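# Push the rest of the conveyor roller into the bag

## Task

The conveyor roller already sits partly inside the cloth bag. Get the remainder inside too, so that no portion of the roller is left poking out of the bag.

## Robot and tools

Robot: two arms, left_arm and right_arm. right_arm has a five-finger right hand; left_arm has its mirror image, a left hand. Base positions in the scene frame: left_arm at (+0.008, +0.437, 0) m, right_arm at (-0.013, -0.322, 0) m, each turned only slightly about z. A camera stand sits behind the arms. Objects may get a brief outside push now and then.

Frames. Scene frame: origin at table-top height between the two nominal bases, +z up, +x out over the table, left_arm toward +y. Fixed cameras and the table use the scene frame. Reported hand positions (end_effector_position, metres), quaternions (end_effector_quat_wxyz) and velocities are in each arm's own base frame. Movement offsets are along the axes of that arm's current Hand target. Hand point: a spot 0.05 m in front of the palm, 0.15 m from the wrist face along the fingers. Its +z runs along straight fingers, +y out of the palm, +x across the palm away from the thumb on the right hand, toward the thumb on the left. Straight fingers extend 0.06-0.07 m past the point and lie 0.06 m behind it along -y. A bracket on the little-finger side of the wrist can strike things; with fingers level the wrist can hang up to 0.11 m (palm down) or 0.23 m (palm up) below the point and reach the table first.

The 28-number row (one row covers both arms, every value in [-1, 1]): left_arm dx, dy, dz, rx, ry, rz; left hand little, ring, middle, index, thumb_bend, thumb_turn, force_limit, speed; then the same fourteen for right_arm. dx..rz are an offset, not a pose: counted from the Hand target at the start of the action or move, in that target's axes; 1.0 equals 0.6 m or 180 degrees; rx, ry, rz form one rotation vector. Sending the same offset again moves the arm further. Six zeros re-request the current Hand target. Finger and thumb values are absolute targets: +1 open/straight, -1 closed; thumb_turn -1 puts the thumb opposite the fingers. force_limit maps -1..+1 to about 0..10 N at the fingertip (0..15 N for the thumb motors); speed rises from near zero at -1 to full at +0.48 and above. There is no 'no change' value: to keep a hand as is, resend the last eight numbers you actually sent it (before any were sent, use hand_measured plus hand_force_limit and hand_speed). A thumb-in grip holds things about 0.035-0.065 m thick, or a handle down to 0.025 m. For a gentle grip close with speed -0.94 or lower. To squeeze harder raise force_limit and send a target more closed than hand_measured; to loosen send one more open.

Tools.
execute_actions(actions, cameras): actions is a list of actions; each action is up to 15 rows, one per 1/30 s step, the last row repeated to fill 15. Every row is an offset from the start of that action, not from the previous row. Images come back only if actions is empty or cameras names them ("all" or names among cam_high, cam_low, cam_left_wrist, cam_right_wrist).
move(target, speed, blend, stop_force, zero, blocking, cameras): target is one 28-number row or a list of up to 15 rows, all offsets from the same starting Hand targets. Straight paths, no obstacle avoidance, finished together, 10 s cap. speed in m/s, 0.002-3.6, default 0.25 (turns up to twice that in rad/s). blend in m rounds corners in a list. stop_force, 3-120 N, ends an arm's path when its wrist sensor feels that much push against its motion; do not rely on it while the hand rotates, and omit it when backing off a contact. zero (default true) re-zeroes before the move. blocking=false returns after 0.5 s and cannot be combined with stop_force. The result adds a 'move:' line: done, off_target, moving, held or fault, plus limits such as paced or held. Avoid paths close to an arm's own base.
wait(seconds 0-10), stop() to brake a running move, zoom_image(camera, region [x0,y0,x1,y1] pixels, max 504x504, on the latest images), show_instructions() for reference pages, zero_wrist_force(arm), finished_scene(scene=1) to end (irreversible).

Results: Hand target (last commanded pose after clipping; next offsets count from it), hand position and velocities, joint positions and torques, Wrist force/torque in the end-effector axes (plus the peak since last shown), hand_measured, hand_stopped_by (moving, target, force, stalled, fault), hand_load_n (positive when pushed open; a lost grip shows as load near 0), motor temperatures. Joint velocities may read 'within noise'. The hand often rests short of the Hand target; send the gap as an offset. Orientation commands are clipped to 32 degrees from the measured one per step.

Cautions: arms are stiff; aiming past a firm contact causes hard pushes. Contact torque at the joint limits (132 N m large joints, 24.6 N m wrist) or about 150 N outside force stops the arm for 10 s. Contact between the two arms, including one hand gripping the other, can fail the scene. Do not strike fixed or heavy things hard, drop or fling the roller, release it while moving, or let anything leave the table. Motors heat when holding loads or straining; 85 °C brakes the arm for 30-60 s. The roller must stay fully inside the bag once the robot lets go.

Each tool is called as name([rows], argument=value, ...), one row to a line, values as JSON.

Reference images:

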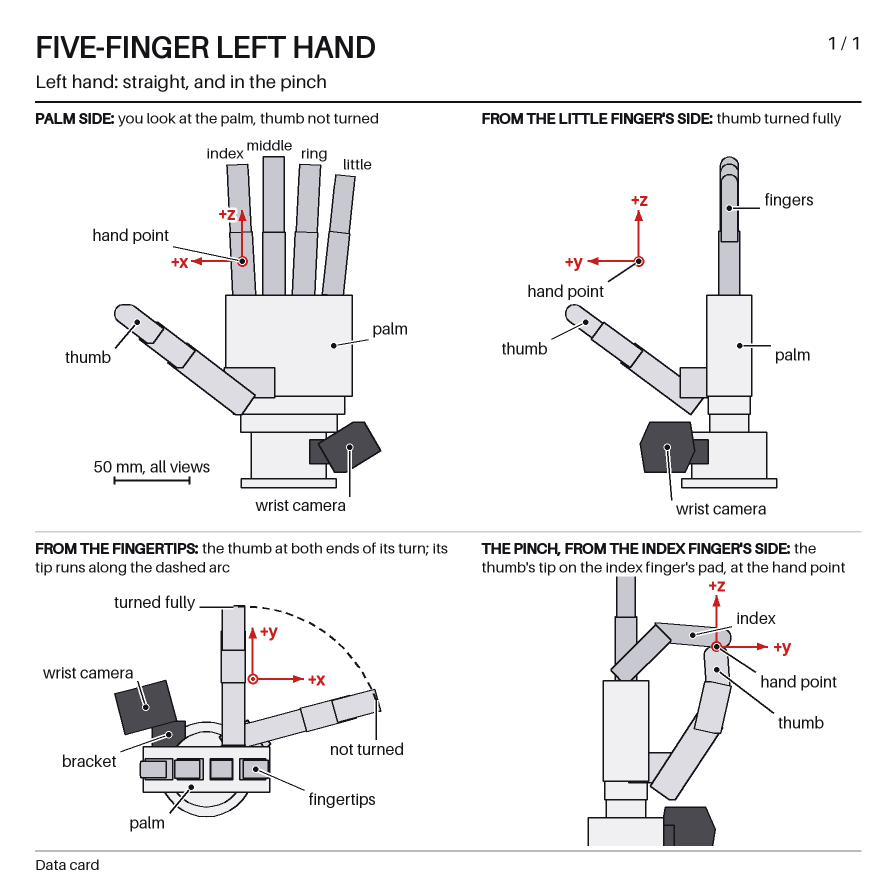

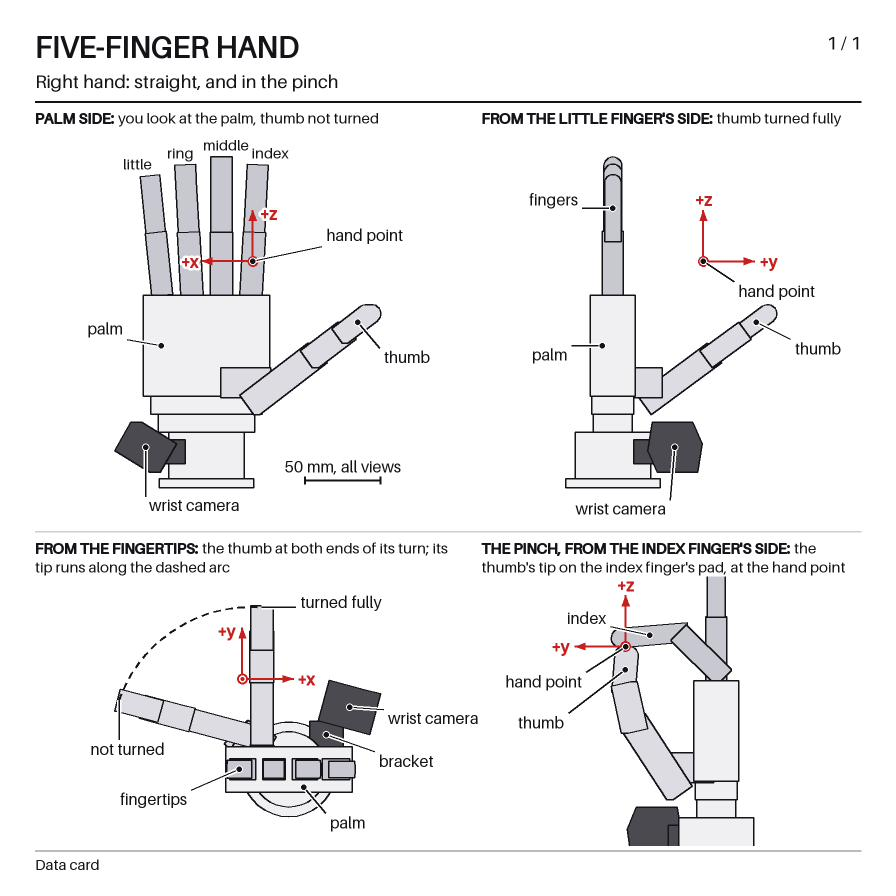

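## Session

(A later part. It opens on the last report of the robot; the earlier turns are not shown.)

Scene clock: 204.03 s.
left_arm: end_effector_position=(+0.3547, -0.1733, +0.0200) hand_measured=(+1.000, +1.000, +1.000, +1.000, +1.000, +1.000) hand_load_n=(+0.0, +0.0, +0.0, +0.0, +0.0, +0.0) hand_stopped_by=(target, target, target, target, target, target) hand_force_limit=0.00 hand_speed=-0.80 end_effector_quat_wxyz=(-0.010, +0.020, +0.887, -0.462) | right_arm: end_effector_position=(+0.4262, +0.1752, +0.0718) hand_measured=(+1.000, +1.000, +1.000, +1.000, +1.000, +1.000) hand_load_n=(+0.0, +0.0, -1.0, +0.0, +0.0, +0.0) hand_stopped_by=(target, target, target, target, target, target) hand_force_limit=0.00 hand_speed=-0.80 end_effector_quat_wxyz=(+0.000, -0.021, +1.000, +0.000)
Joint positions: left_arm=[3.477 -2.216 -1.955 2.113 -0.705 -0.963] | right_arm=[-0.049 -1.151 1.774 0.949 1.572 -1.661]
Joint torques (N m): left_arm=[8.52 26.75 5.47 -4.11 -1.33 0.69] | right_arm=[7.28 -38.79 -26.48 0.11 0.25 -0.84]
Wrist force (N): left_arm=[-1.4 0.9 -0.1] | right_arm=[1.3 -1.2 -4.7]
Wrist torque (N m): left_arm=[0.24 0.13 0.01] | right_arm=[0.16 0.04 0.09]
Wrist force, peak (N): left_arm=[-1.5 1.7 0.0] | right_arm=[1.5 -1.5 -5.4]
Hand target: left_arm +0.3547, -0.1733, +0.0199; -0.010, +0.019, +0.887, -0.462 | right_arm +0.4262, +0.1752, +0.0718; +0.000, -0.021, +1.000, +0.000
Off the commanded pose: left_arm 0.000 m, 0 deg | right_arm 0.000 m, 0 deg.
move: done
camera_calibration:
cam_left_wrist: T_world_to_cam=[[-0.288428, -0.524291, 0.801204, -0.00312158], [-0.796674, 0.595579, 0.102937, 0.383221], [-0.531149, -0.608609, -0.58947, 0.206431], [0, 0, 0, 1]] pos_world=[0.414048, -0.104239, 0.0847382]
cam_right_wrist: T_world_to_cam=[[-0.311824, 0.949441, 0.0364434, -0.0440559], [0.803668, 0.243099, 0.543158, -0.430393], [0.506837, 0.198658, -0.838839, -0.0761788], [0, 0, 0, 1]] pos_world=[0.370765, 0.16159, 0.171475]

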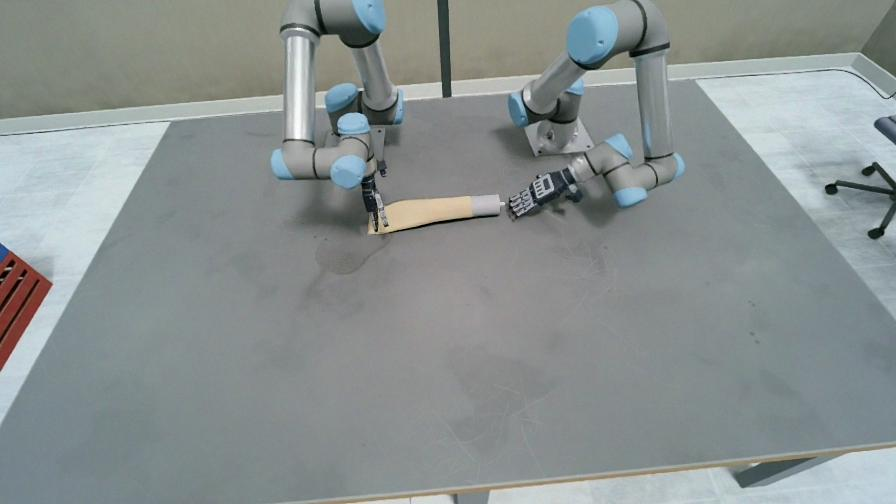

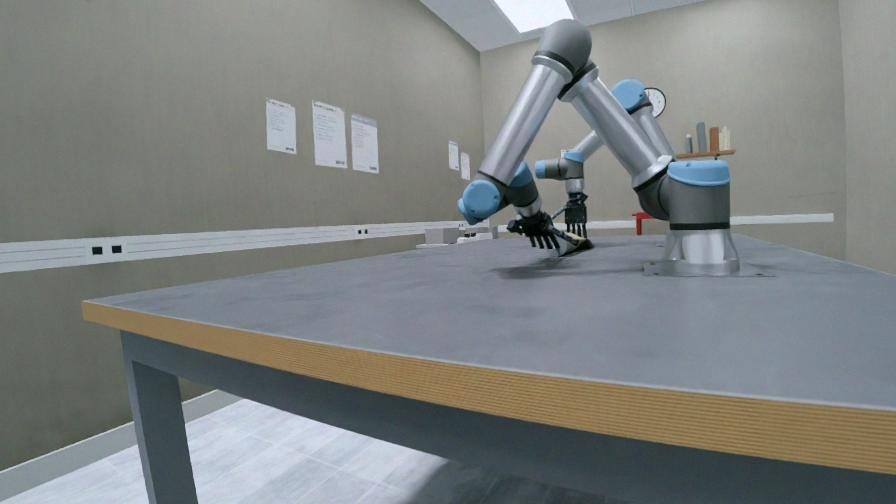

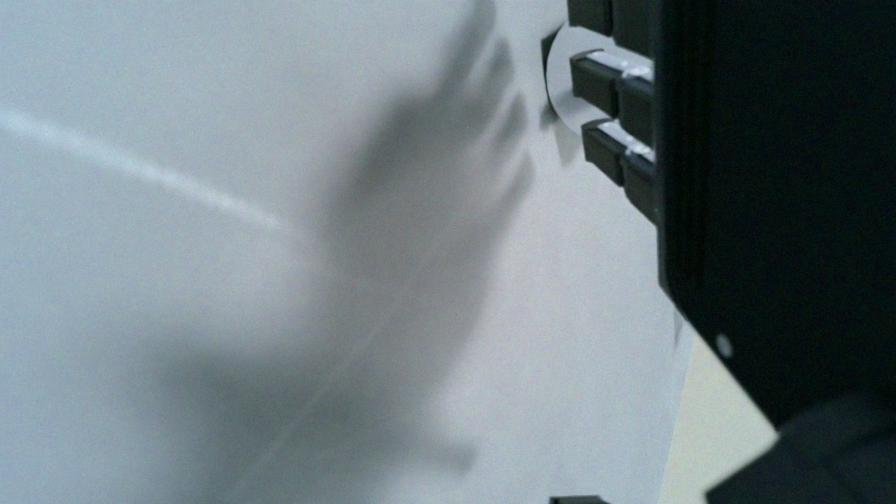

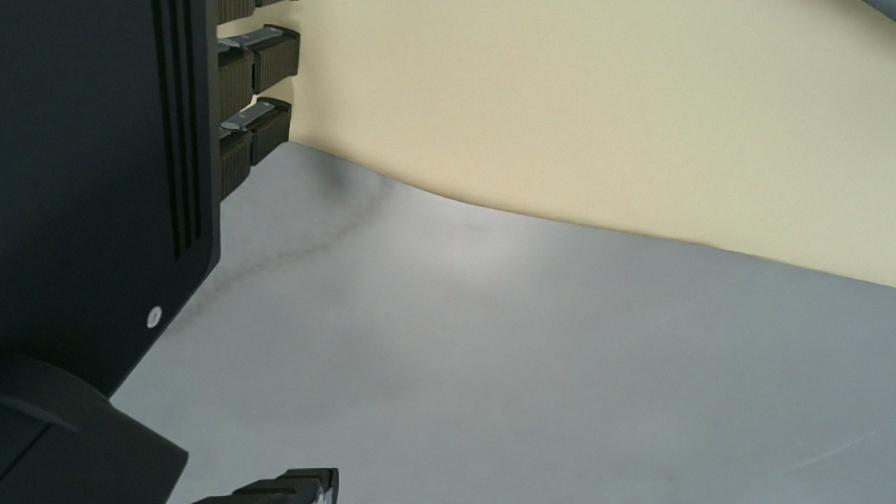

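move(target=[0,-0.0574,0.0819,0,0,0,1,1,1,1,1,1,0,-0.8,0,0,0,0,0,0,1,1,1,1,1,1,0,-0.8], speed=0.03, stop_force=15, cameras=["cam_high","cam_left_wrist","cam_low","cam_right_wrist"])

zoom_image(camera="cam_high", region=[350, 160, 590, 260])

zoom_image(camera="cam_low", region=[500, 190, 620, 270])

Scene clock: 215.70 s.
left_arm: end_effector_position=(+0.3520, -0.2332, +0.0200) hand_measured=(+1.000, +1.000, +1.000, +1.000, +1.000, +1.000) hand_load_n=(+0.0, +0.0, +0.0, +0.0, +0.0, +0.0) hand_stopped_by=(target, target, target, target, target, target) hand_force_limit=0.00 hand_speed=-0.80 end_effector_quat_wxyz=(-0.010, +0.019, +0.887, -0.462) | right_arm: end_effector_position=(+0.4262, +0.1752, +0.0718) hand_measured=(+1.000, +1.000, +1.000, +1.000, +1.000, +1.000) hand_load_n=(+0.0, +0.0, -1.0, +0.0, +0.0, +0.0) hand_stopped_by=(target, target, target, target, target, target) hand_force_limit=0.00 hand_speed=-0.80 end_effector_quat_wxyz=(+0.000, -0.021, +1.000, +0.000)
Joint positions: left_arm=[3.322 -2.194 -1.925 2.24 -0.645 -1.191] | right_arm=[-0.049 -1.151 1.774 0.949 1.572 -1.661]
Joint torques (N m): left_arm=[12.06 30.16 -2.14 -4.46 -1.18 1.99] | right_arm=[7.23 -39.23 -26.24 0.07 0.31 0.25]
Wrist force (N): left_arm=[-1.5 1.6 -0.1] | right_arm=[1.5 -1.7 -4.3]
Wrist torque (N m): left_arm=[0.28 0.15 0.00] | right_arm=[0.13 0.07 0.08]
Wrist force, peak (N): left_arm=[-1.7 2.3 -1.6] | right_arm=[1.6 -1.5 -5.4]
Hand target: left_arm +0.3520, -0.2332, +0.0200; -0.010, +0.019, +0.887, -0.462 | right_arm +0.4262, +0.1752, +0.0718; +0.000, -0.021, +1.000, +0.000
Off the commanded pose: left_arm 0.000 m, 0 deg | right_arm 0.000 m, 0 deg.
move: done
camera_calibration:
cam_left_wrist: T_world_to_cam=[[-0.28813, -0.52427, 0.801325, -0.0354882], [-0.796713, 0.595493, 0.103132, 0.41679], [-0.531252, -0.608711, -0.589273, 0.168489], [0, 0, 0, 1]] pos_world=[0.411347, -0.16424, 0.0847393]
cam_right_wrist: T_world_to_cam=[[-0.311824, 0.949441, 0.0364434, -0.0440559], [0.803668, 0.243099, 0.543158, -0.430393], [0.506837, 0.198658, -0.838839, -0.0761788], [0, 0, 0, 1]] pos_world=[0.370765, 0.16159, 0.171475]

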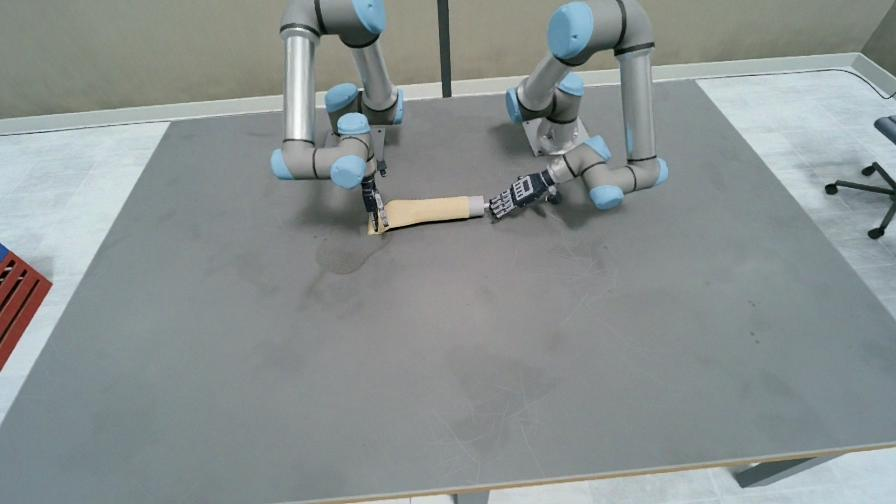

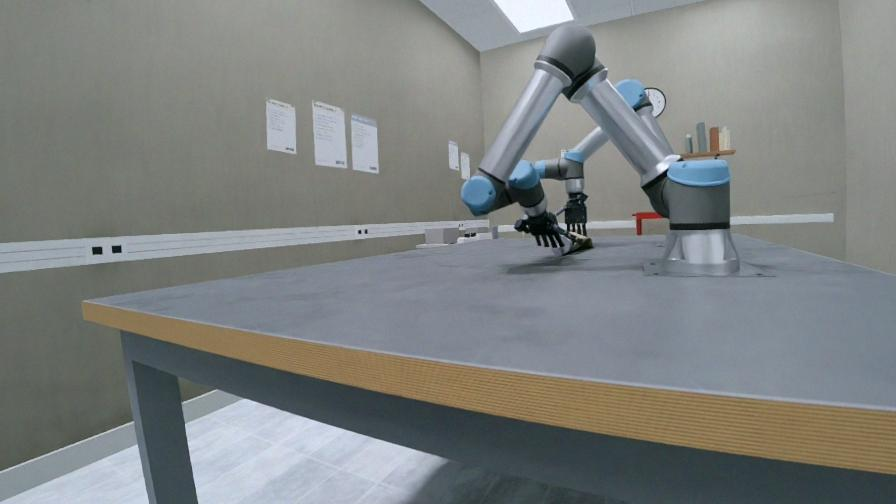

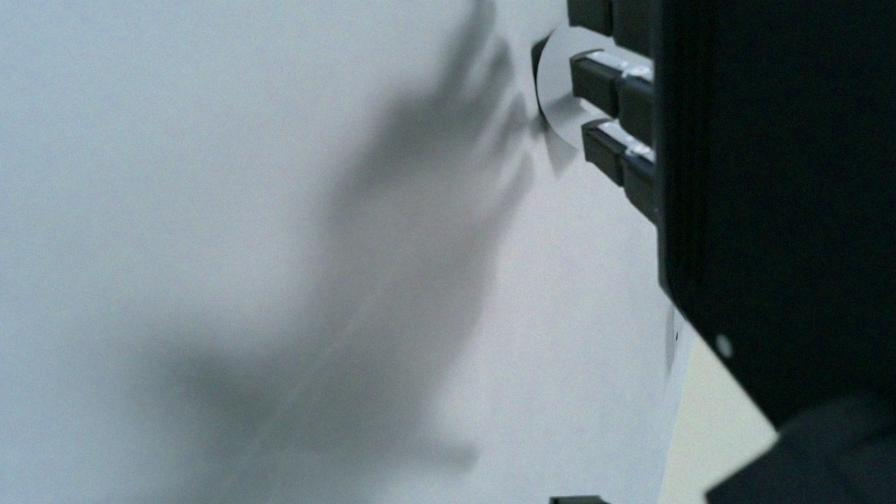

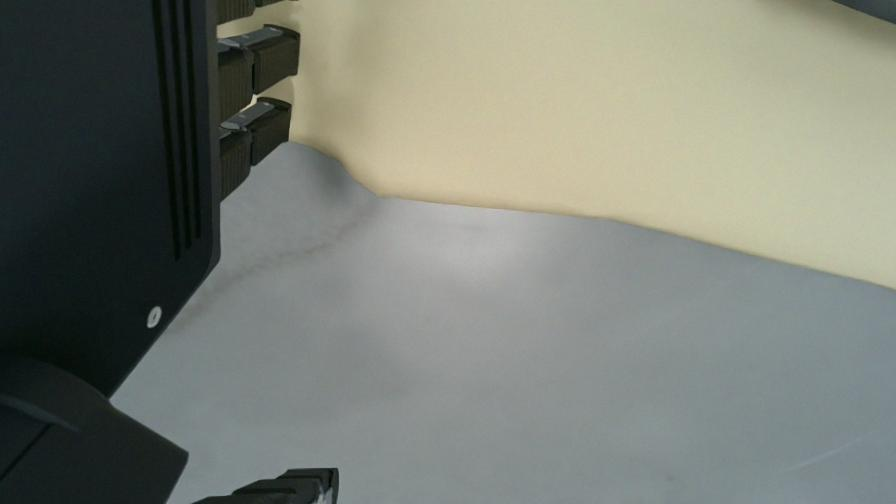

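Scaled by 2.100.

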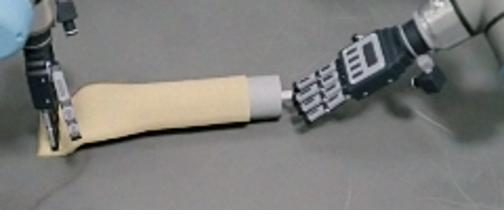

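Scaled by 4.200.

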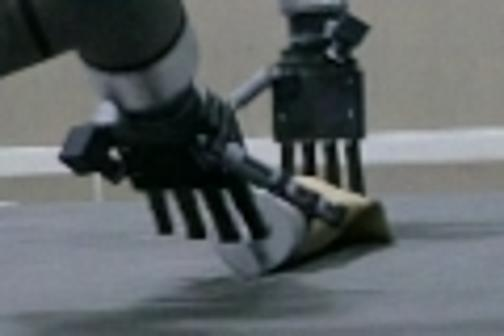

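move(target=[0,-0.0383,0.0546,0,0,0,1,1,1,1,1,1,0,-0.8,0,0,0,0,0,0,1,1,1,1,1,1,0,-0.8], speed=0.03, stop_force=15, cameras=["cam_high","cam_left_wrist","cam_low","cam_right_wrist"])

zoom_image(camera="cam_high", region=[350, 160, 530, 260])

zoom_image(camera="cam_low", region=[500, 190, 620, 270])

Scene clock: 231.97 s.
left_arm: end_effector_position=(+0.3503, -0.2732, +0.0201) hand_measured=(+1.000, +1.000, +1.000, +1.000, +1.000, +1.000) hand_load_n=(+0.0, +0.0, -0.5, +0.0, +0.0, +0.0) hand_stopped_by=(target, target, target, target, target, target) hand_force_limit=0.00 hand_speed=-0.80 end_effector_quat_wxyz=(-0.010, +0.019, +0.887, -0.462) | right_arm: end_effector_position=(+0.4262, +0.1752, +0.0718) hand_measured=(+1.000, +1.000, +1.000, +1.000, +1.000, +1.000) hand_load_n=(+0.5, +0.0, -1.0, +0.0, +0.0, +0.0) hand_stopped_by=(target, target, target, target, target, target) hand_force_limit=0.00 hand_speed=-0.80 end_effector_quat_wxyz=(+0.000, -0.021, +1.000, +0.000)
Joint positions: left_arm=[3.217 -2.181 -1.891 2.333 -0.62 -1.364] | right_arm=[-0.049 -1.151 1.774 0.949 1.572 -1.661]
Joint torques (N m): left_arm=[12.36 32.21 -1.27 -4.56 -1.09 1.62] | right_arm=[7.51 -38.96 -25.81 0.09 0.35 1.32]
Wrist force (N): left_arm=[-1.5 1.5 -0.2] | right_arm=[1.7 -1.4 -5.0]
Wrist torque (N m): left_arm=[0.29 0.15 -0.02] | right_arm=[0.16 0.01 0.11]
Wrist force, peak (N): left_arm=[-1.5 1.8 -2.8] | right_arm=[1.8 -1.5 -5.5]
Hand target: left_arm +0.3503, -0.2732, +0.0201; -0.010, +0.019, +0.887, -0.462 | right_arm +0.4262, +0.1752, +0.0718; +0.000, -0.021, +1.000, +0.000
Off the commanded pose: left_arm 0.000 m, 0 deg | right_arm 0.000 m, 0 deg.
move: done
camera_calibration:
cam_left_wrist: T_world_to_cam=[[-0.28813, -0.52427, 0.801325, -0.0568964], [-0.796713, 0.595493, 0.103132, 0.439196], [-0.531252, -0.608711, -0.589273, 0.143299], [0, 0, 0, 1]] pos_world=[0.409647, -0.20414, 0.0847393]
cam_right_wrist: T_world_to_cam=[[-0.311824, 0.949441, 0.0364434, -0.0440559], [0.803668, 0.243099, 0.543158, -0.430393], [0.506837, 0.198658, -0.838839, -0.0761788], [0, 0, 0, 1]] pos_world=[0.370765, 0.16159, 0.171475]

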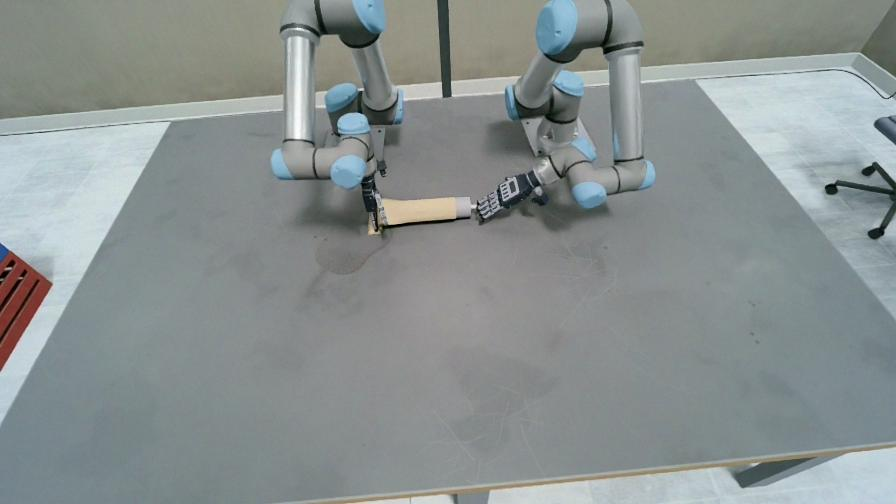

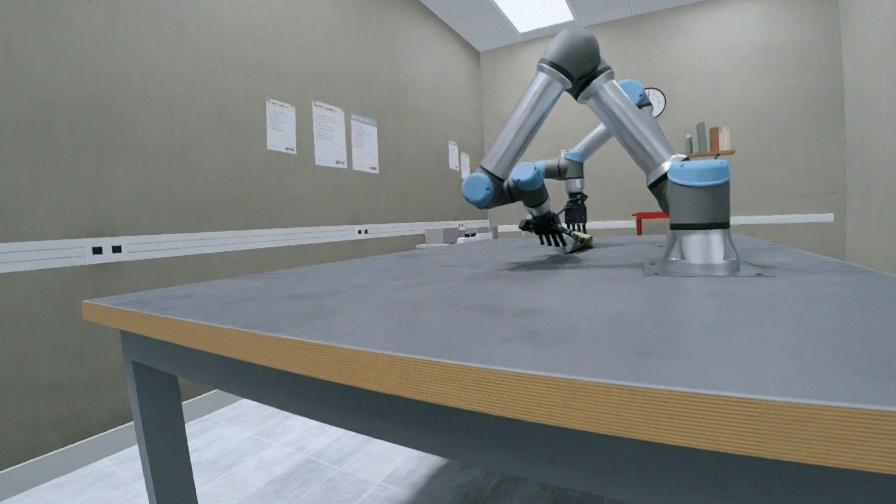

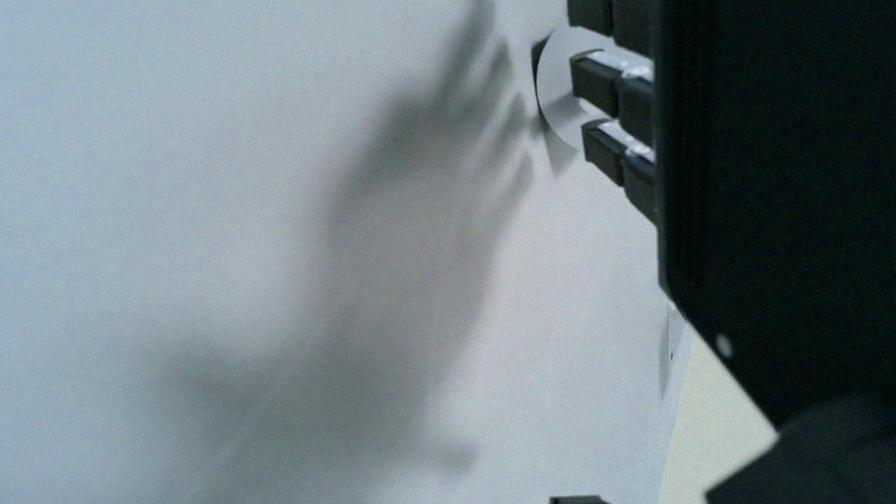

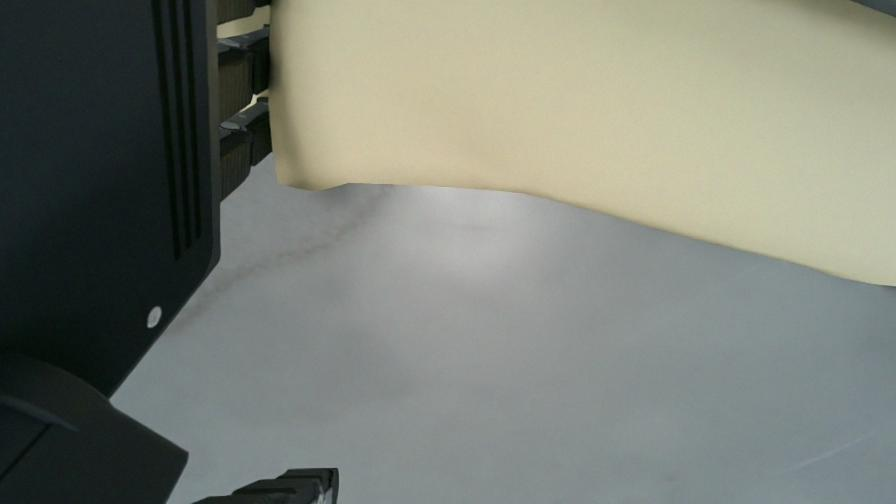

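Scaled by 2.800.

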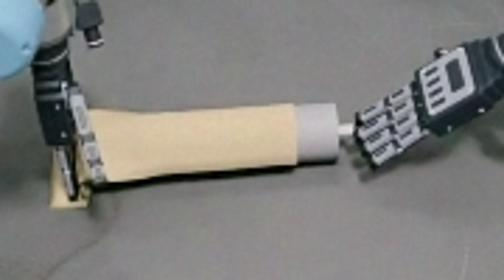

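Scaled by 4.200.

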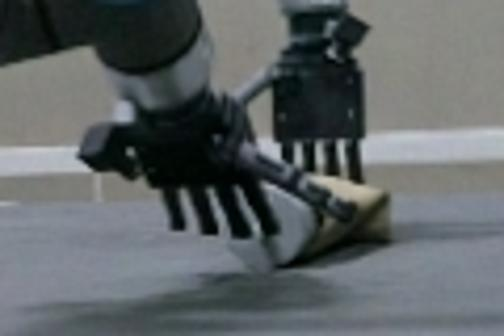

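move(target=[0,0,0,0,0,0,1,1,1,1,1,1,0,-0.8,0,-0.07,0,0,0,0,1,1,1,1,1,1,0,-0.8], speed=0.05, cameras=["cam_high","cam_left_wrist","cam_low","cam_right_wrist"])

zoom_image(camera="cam_high", region=[350, 160, 530, 260])

zoom_image(camera="cam_low", region=[500, 190, 620, 270])

Scene clock: 268.23 s.
left_arm: end_effector_position=(+0.3503, -0.2732, +0.0201) hand_measured=(+1.000, +1.000, +1.000, +1.000, +1.000, +1.000) hand_load_n=(+0.0, +0.0, +0.0, +0.0, +0.0, +0.0) hand_stopped_by=(target, target, target, target, target, target) hand_force_limit=0.00 hand_speed=-0.80 end_effector_quat_wxyz=(-0.010, +0.019, +0.887, -0.462) | right_arm: end_effector_position=(+0.4279, +0.1332, +0.0718) hand_measured=(+1.000, +1.000, +1.000, +1.000, +1.000, +1.000) hand_load_n=(+0.0, +0.0, +0.0, +0.0, +0.0, +0.0) hand_stopped_by=(target, target, target, target, target, target) hand_force_limit=0.00 hand_speed=-0.80 end_effector_quat_wxyz=(+0.000, -0.021, +1.000, +0.000)
Joint positions: left_arm=[3.217 -2.181 -1.891 2.333 -0.62 -1.364] | right_arm=[-0.156 -1.168 1.799 0.94 1.572 -1.768]
Joint torques (N m): left_arm=[12.28 31.52 -0.61 -3.87 -1.13 -0.69] | right_arm=[8.62 -26.45 -16.29 1.02 -0.7 2.21]
Wrist force (N): left_arm=[-1.7 1.2 -0.3] | right_arm=[1.2 -3.2 -2.9]
Wrist torque (N m): left_arm=[0.29 0.15 -0.02] | right_arm=[0.09 -0.05 -0.06]
Wrist force, peak (N): left_arm=[-1.8 1.6 -0.2] | right_arm=[1.8 -1.3 -5.3]
Hand target: left_arm +0.3503, -0.2732, +0.0201; -0.010, +0.019, +0.887, -0.462 | right_arm +0.4279, +0.1332, +0.0718; +0.000, -0.021, +1.000, +0.000
Off the commanded pose: left_arm 0.000 m, 0 deg | right_arm 0.000 m, 0 deg.
move: done
camera_calibration:
cam_left_wrist: T_world_to_cam=[[-0.28813, -0.52427, 0.801325, -0.0568964], [-0.796713, 0.595493, 0.103132, 0.439196], [-0.531252, -0.608711, -0.589273, 0.143299], [0, 0, 0, 1]] pos_world=[0.409647, -0.20414, 0.0847393]
cam_right_wrist: T_world_to_cam=[[-0.31175, 0.949467, 0.0363809, -0.00366925], [0.80369, 0.243074, 0.543137, -0.421551], [0.506847, 0.198562, -0.838856, -0.0686864], [0, 0, 0, 1]] pos_world=[0.372466, 0.11959, 0.171475]

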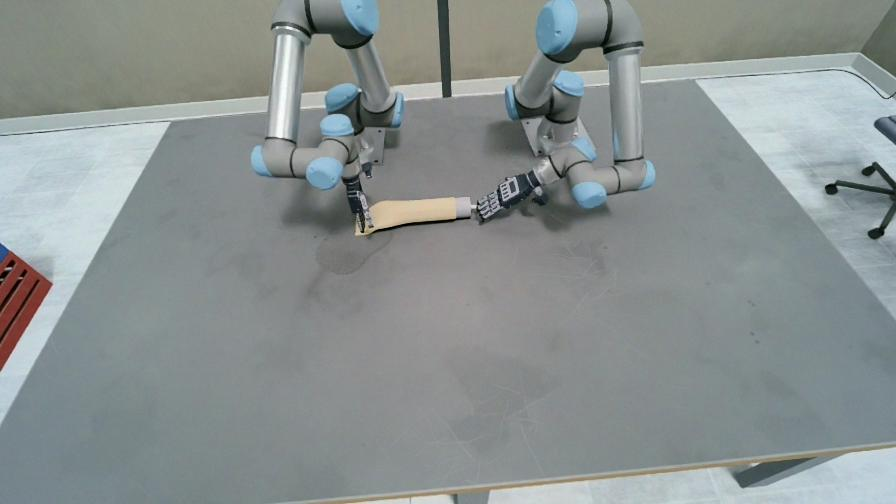

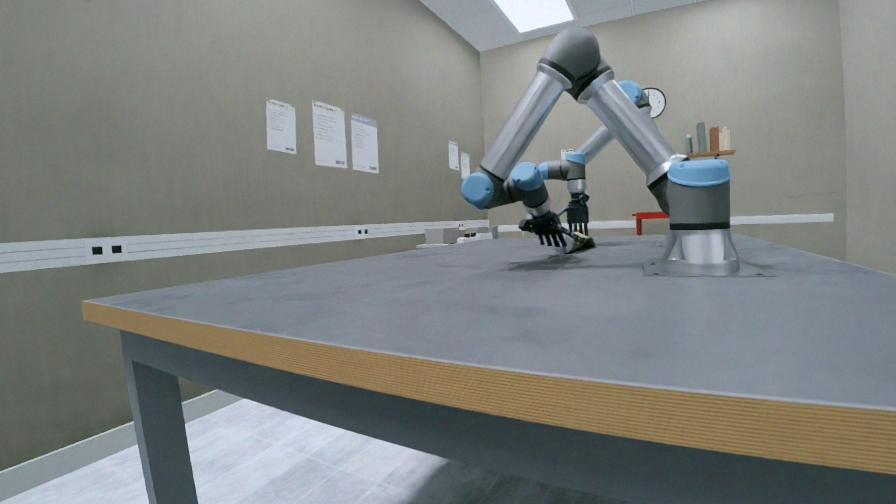

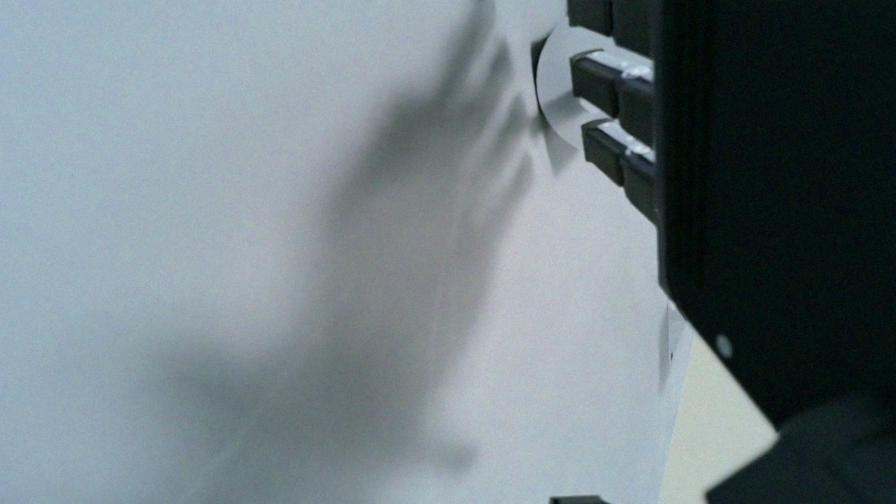

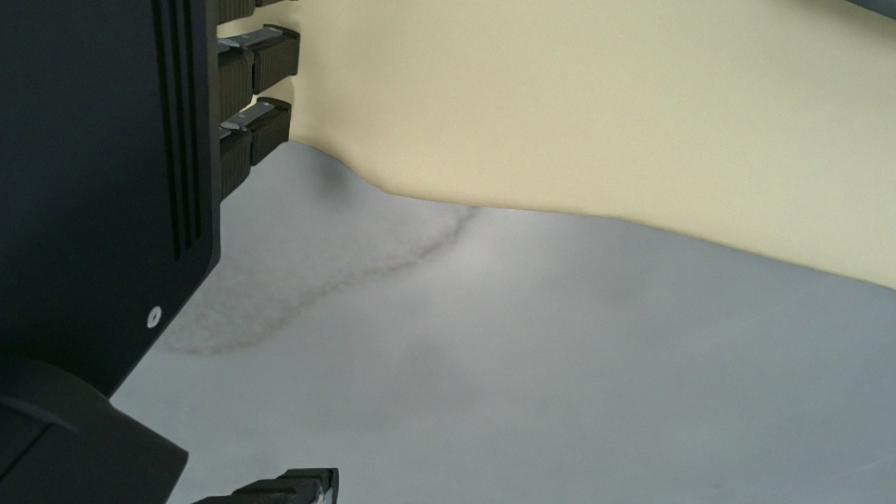

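Scaled by 2.800.

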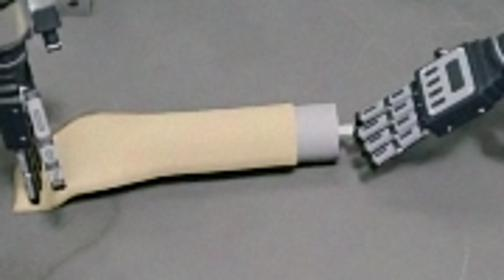

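Scaled by 4.200.

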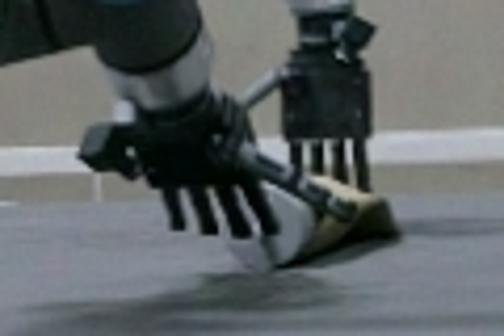

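move(target=[0,-0.0287,0.041,0,0,0,1,1,1,1,1,1,0,-0.8,0,0,0,0,0,0,1,1,1,1,1,1,0,-0.8], speed=0.03, stop_force=15, cameras=["cam_high","cam_left_wrist","cam_low","cam_right_wrist"])

zoom_image(camera="cam_high", region=[350, 160, 530, 260])

Scene clock: 276.33 s.
left_arm: end_effector_position=(+0.3490, -0.3032, +0.0201) hand_measured=(+1.000, +1.000, +1.000, +1.000, +1.000, +1.000) hand_load_n=(-0.5, +0.0, -0.5, +0.0, +0.0, +0.0) hand_stopped_by=(target, target, target, target, target, target) hand_force_limit=0.00 hand_speed=-0.80 end_effector_quat_wxyz=(-0.010, +0.019, +0.887, -0.462) | right_arm: end_effector_position=(+0.4279, +0.1332, +0.0718) hand_measured=(+1.000, +1.000, +1.000, +1.000, +1.000, +1.000) hand_load_n=(-0.5, +0.0, +0.5, +0.0, +0.0, +0.0) hand_stopped_by=(target, target, target, target, target, target) hand_force_limit=0.00 hand_speed=-0.80 end_effector_quat_wxyz=(+0.000, -0.021, +1.000, +0.000)
Joint positions: left_arm=[3.139 -2.174 -1.861 2.405 -0.611 -1.498] | right_arm=[-0.156 -1.168 1.799 0.94 1.572 -1.768]
Joint torques (N m): left_arm=[12.29 34.25 -0.38 -4.31 -1.1 1.56] | right_arm=[9.37 -21.53 -26.04 3.92 -0.67 -0.7]
Wrist force (N): left_arm=[-1.2 1.4 -0.2] | right_arm=[1.3 -4.1 -3.5]
Wrist torque (N m): left_arm=[0.27 0.12 0.00] | right_arm=[0.10 -0.04 -0.08]
Wrist force, peak (N): left_arm=[-1.7 1.6 -2.4] | right_arm=[1.2 -3.9 -4.4]
Hand target: left_arm +0.3490, -0.3032, +0.0201; -0.010, +0.019, +0.887, -0.462 | right_arm +0.4279, +0.1332, +0.0718; +0.000, -0.021, +1.000, +0.000
Off the commanded pose: left_arm 0.000 m, 0 deg | right_arm 0.000 m, 0 deg.
move: done
camera_calibration:
cam_left_wrist: T_world_to_cam=[[-0.288195, -0.524222, 0.801333, -0.0730423], [-0.79669, 0.595535, 0.103067, 0.456021], [-0.531252, -0.608711, -0.589273, 0.124405], [0, 0, 0, 1]] pos_world=[0.408347, -0.23414, 0.0848392]
cam_right_wrist: T_world_to_cam=[[-0.311799, 0.949448, 0.0364606, -0.00366271], [0.803678, 0.243069, 0.543157, -0.421549], [0.506837, 0.198658, -0.838839, -0.0686969], [0, 0, 0, 1]] pos_world=[0.372466, 0.11959, 0.171475]

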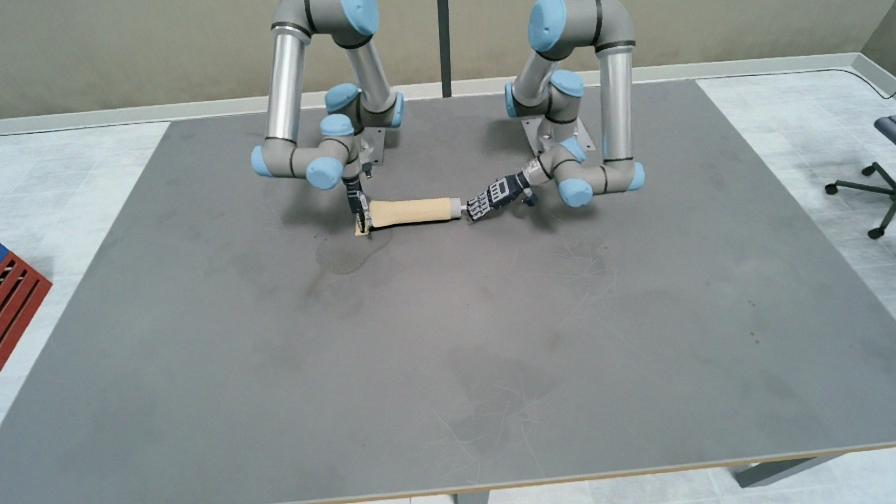

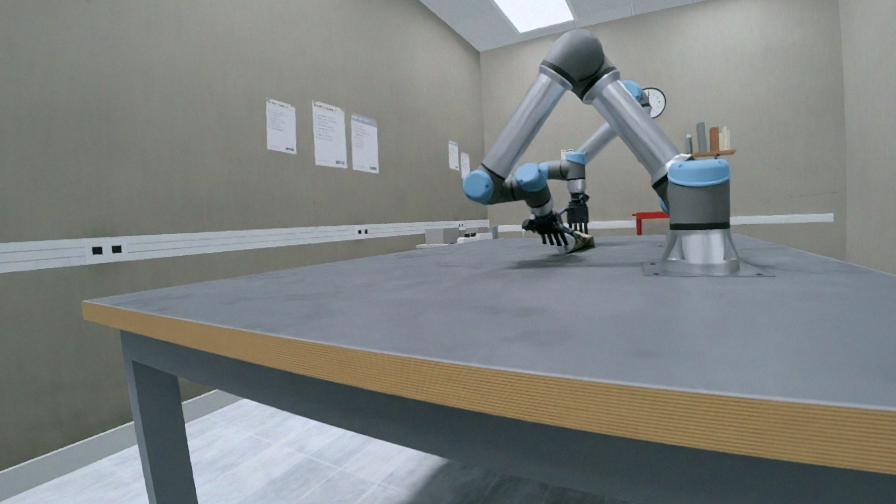

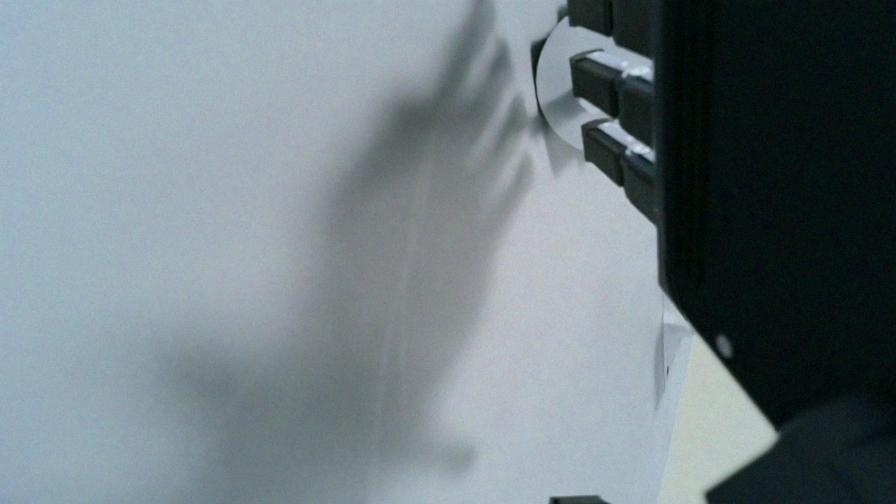

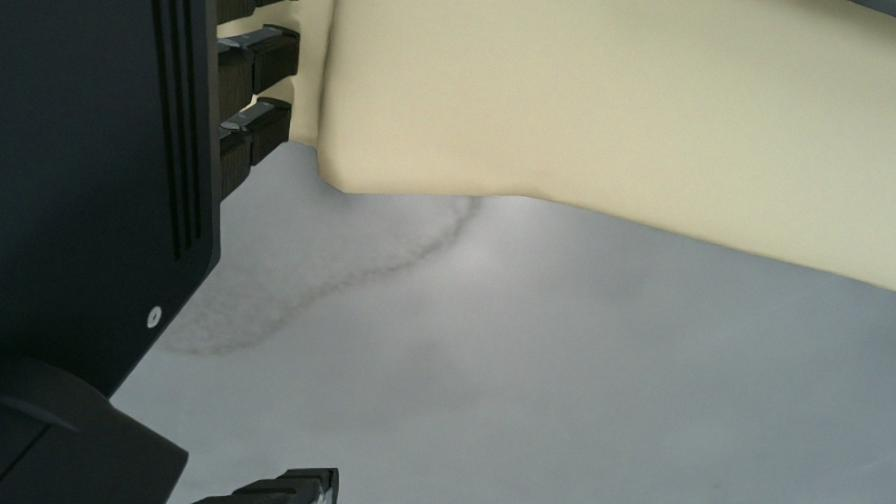

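Scaled by 2.800.

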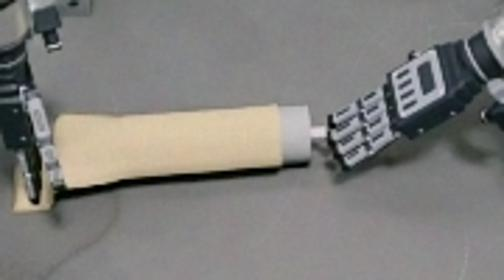

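move([
  [0,-0.0259,-0.0792,0,0,0,1,1,1,1,1,1,0,-0.6,0,0,-0.2,0,0,0,1,1,1,1,1,1,0,-0.6],
  [0,-0.0259,-0.0792,0,0,0,-1,-1,1,1,1,1,0,-0.6,0.0967,0.3417,-0.2,0,0,-0.5,1,1,1,1,1,-1,0,-0.6],
], speed=0.15, cameras=["cam_high","cam_left_wrist","cam_low","cam_right_wrist"])

zoom_image(camera="cam_high", region=[350, 160, 530, 260])

Scene clock: 334.70 s.
left_arm: end_effector_position=(+0.3503, -0.2732, +0.0600) hand_measured=(-1.000, -1.000, +1.000, +1.000, +1.000, +1.000) hand_load_n=(+0.0, +0.0, +0.0, +0.0, +0.0, +0.0) hand_stopped_by=(target, target, target, target, target, target) hand_force_limit=0.00 hand_speed=-0.60 end_effector_quat_wxyz=(-0.010, +0.019, +0.887, -0.462) | right_arm: end_effector_position=(+0.3615, +0.3358, +0.1917) hand_measured=(+1.000, +1.000, +1.000, +1.000, +1.000, -1.000) hand_load_n=(+0.0, +0.0, +0.0, +0.0, +0.0, +0.0) hand_stopped_by=(target, target, target, target, target, target) hand_force_limit=0.00 hand_speed=-0.60 end_effector_quat_wxyz=(+0.000, +0.722, -0.692, +0.000)
Joint positions: left_arm=[3.218 -2.105 -1.878 2.243 -0.62 -1.364] | right_arm=[0.371 -1.021 1.234 1.358 1.571 -2.812]
Joint torques (N m): left_arm=[-11.19 26.36 18.87 -3.26 3.08 1.44] | right_arm=[-8.72 -50.56 -6.65 1.62 0.32 -1.96]
Wrist force (N): left_arm=[-1.6 0.9 0.0] | right_arm=[1.7 -1.8 1.1]
Wrist torque (N m): left_arm=[0.25 0.16 0.12] | right_arm=[-0.17 -0.12 -0.01]
Wrist force, peak (N): left_arm=[-1.7 1.4 0.1] | right_arm=[1.2 -4.1 -3.9]
Hand target: left_arm +0.3503, -0.2732, +0.0600; -0.010, +0.019, +0.887, -0.462 | right_arm +0.3615, +0.3358, +0.1917; +0.000, +0.722, -0.692, +0.000
Off the commanded pose: left_arm 0.000 m, 0 deg | right_arm 0.000 m, 0 deg.
move: done
camera_calibration:
cam_left_wrist: T_world_to_cam=[[-0.28813, -0.52427, 0.801325, -0.0889494], [-0.796713, 0.595493, 0.103132, 0.435071], [-0.531252, -0.608711, -0.589273, 0.166869], [0, 0, 0, 1]] pos_world=[0.409647, -0.20414, 0.124739]
cam_right_wrist: T_world_to_cam=[[-0.949412, -0.311744, 0.0378455, 0.432702], [-0.242305, 0.803881, 0.543198, -0.292663], [-0.199762, 0.506548, -0.838752, 0.177264], [0, 0, 0, 1]] pos_world=[0.375309, 0.280365, 0.291278]

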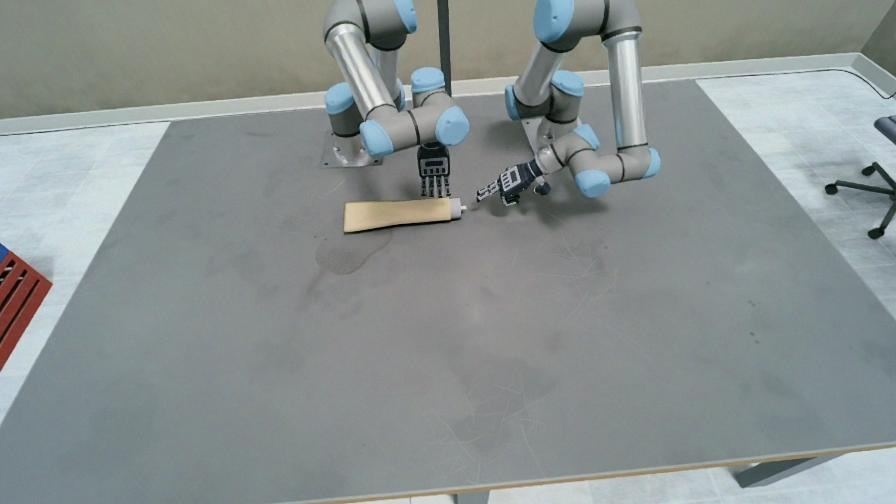

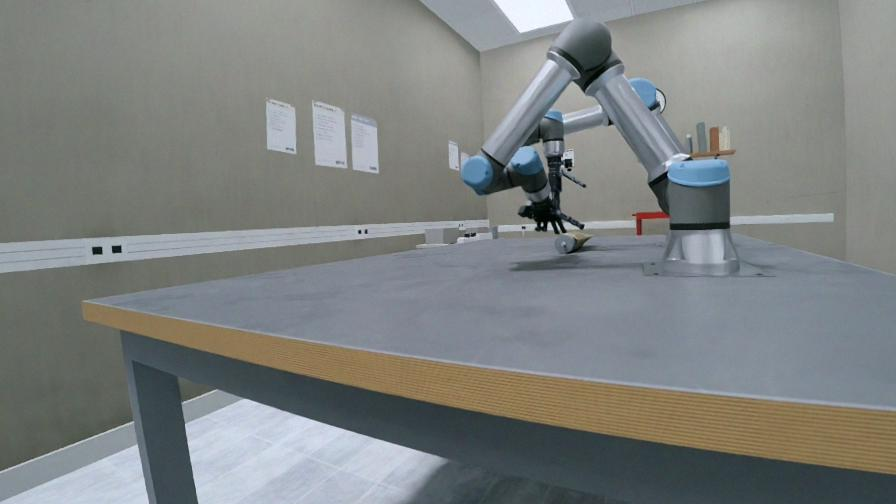

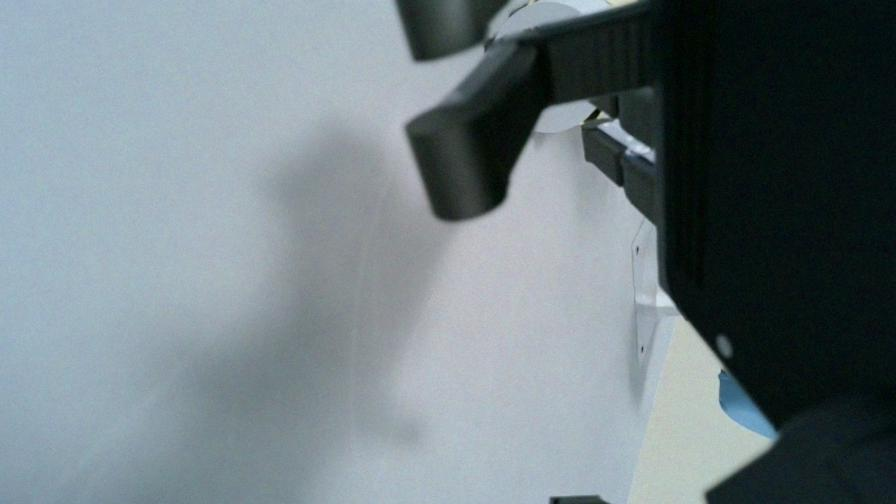

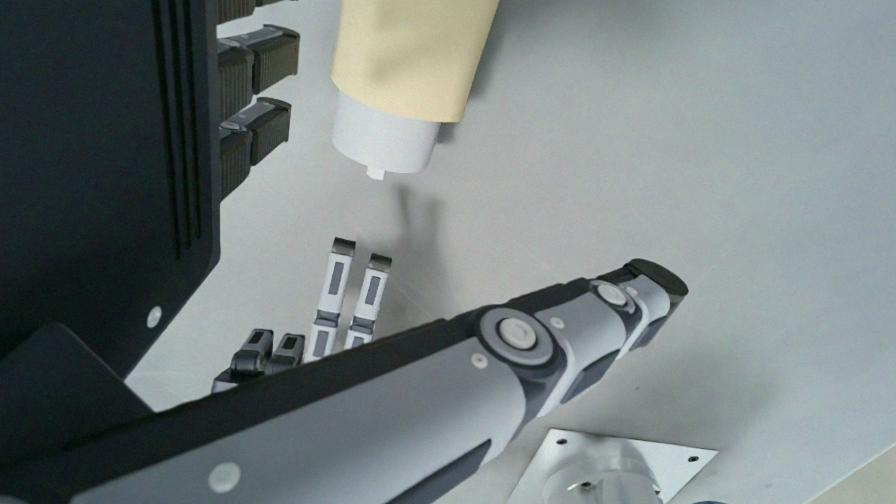

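Scaled by 2.800.

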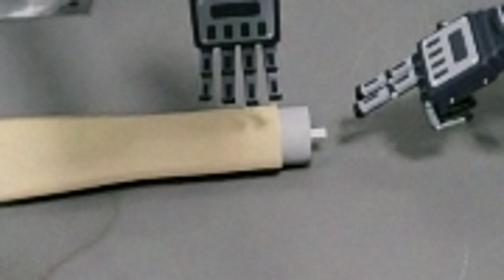

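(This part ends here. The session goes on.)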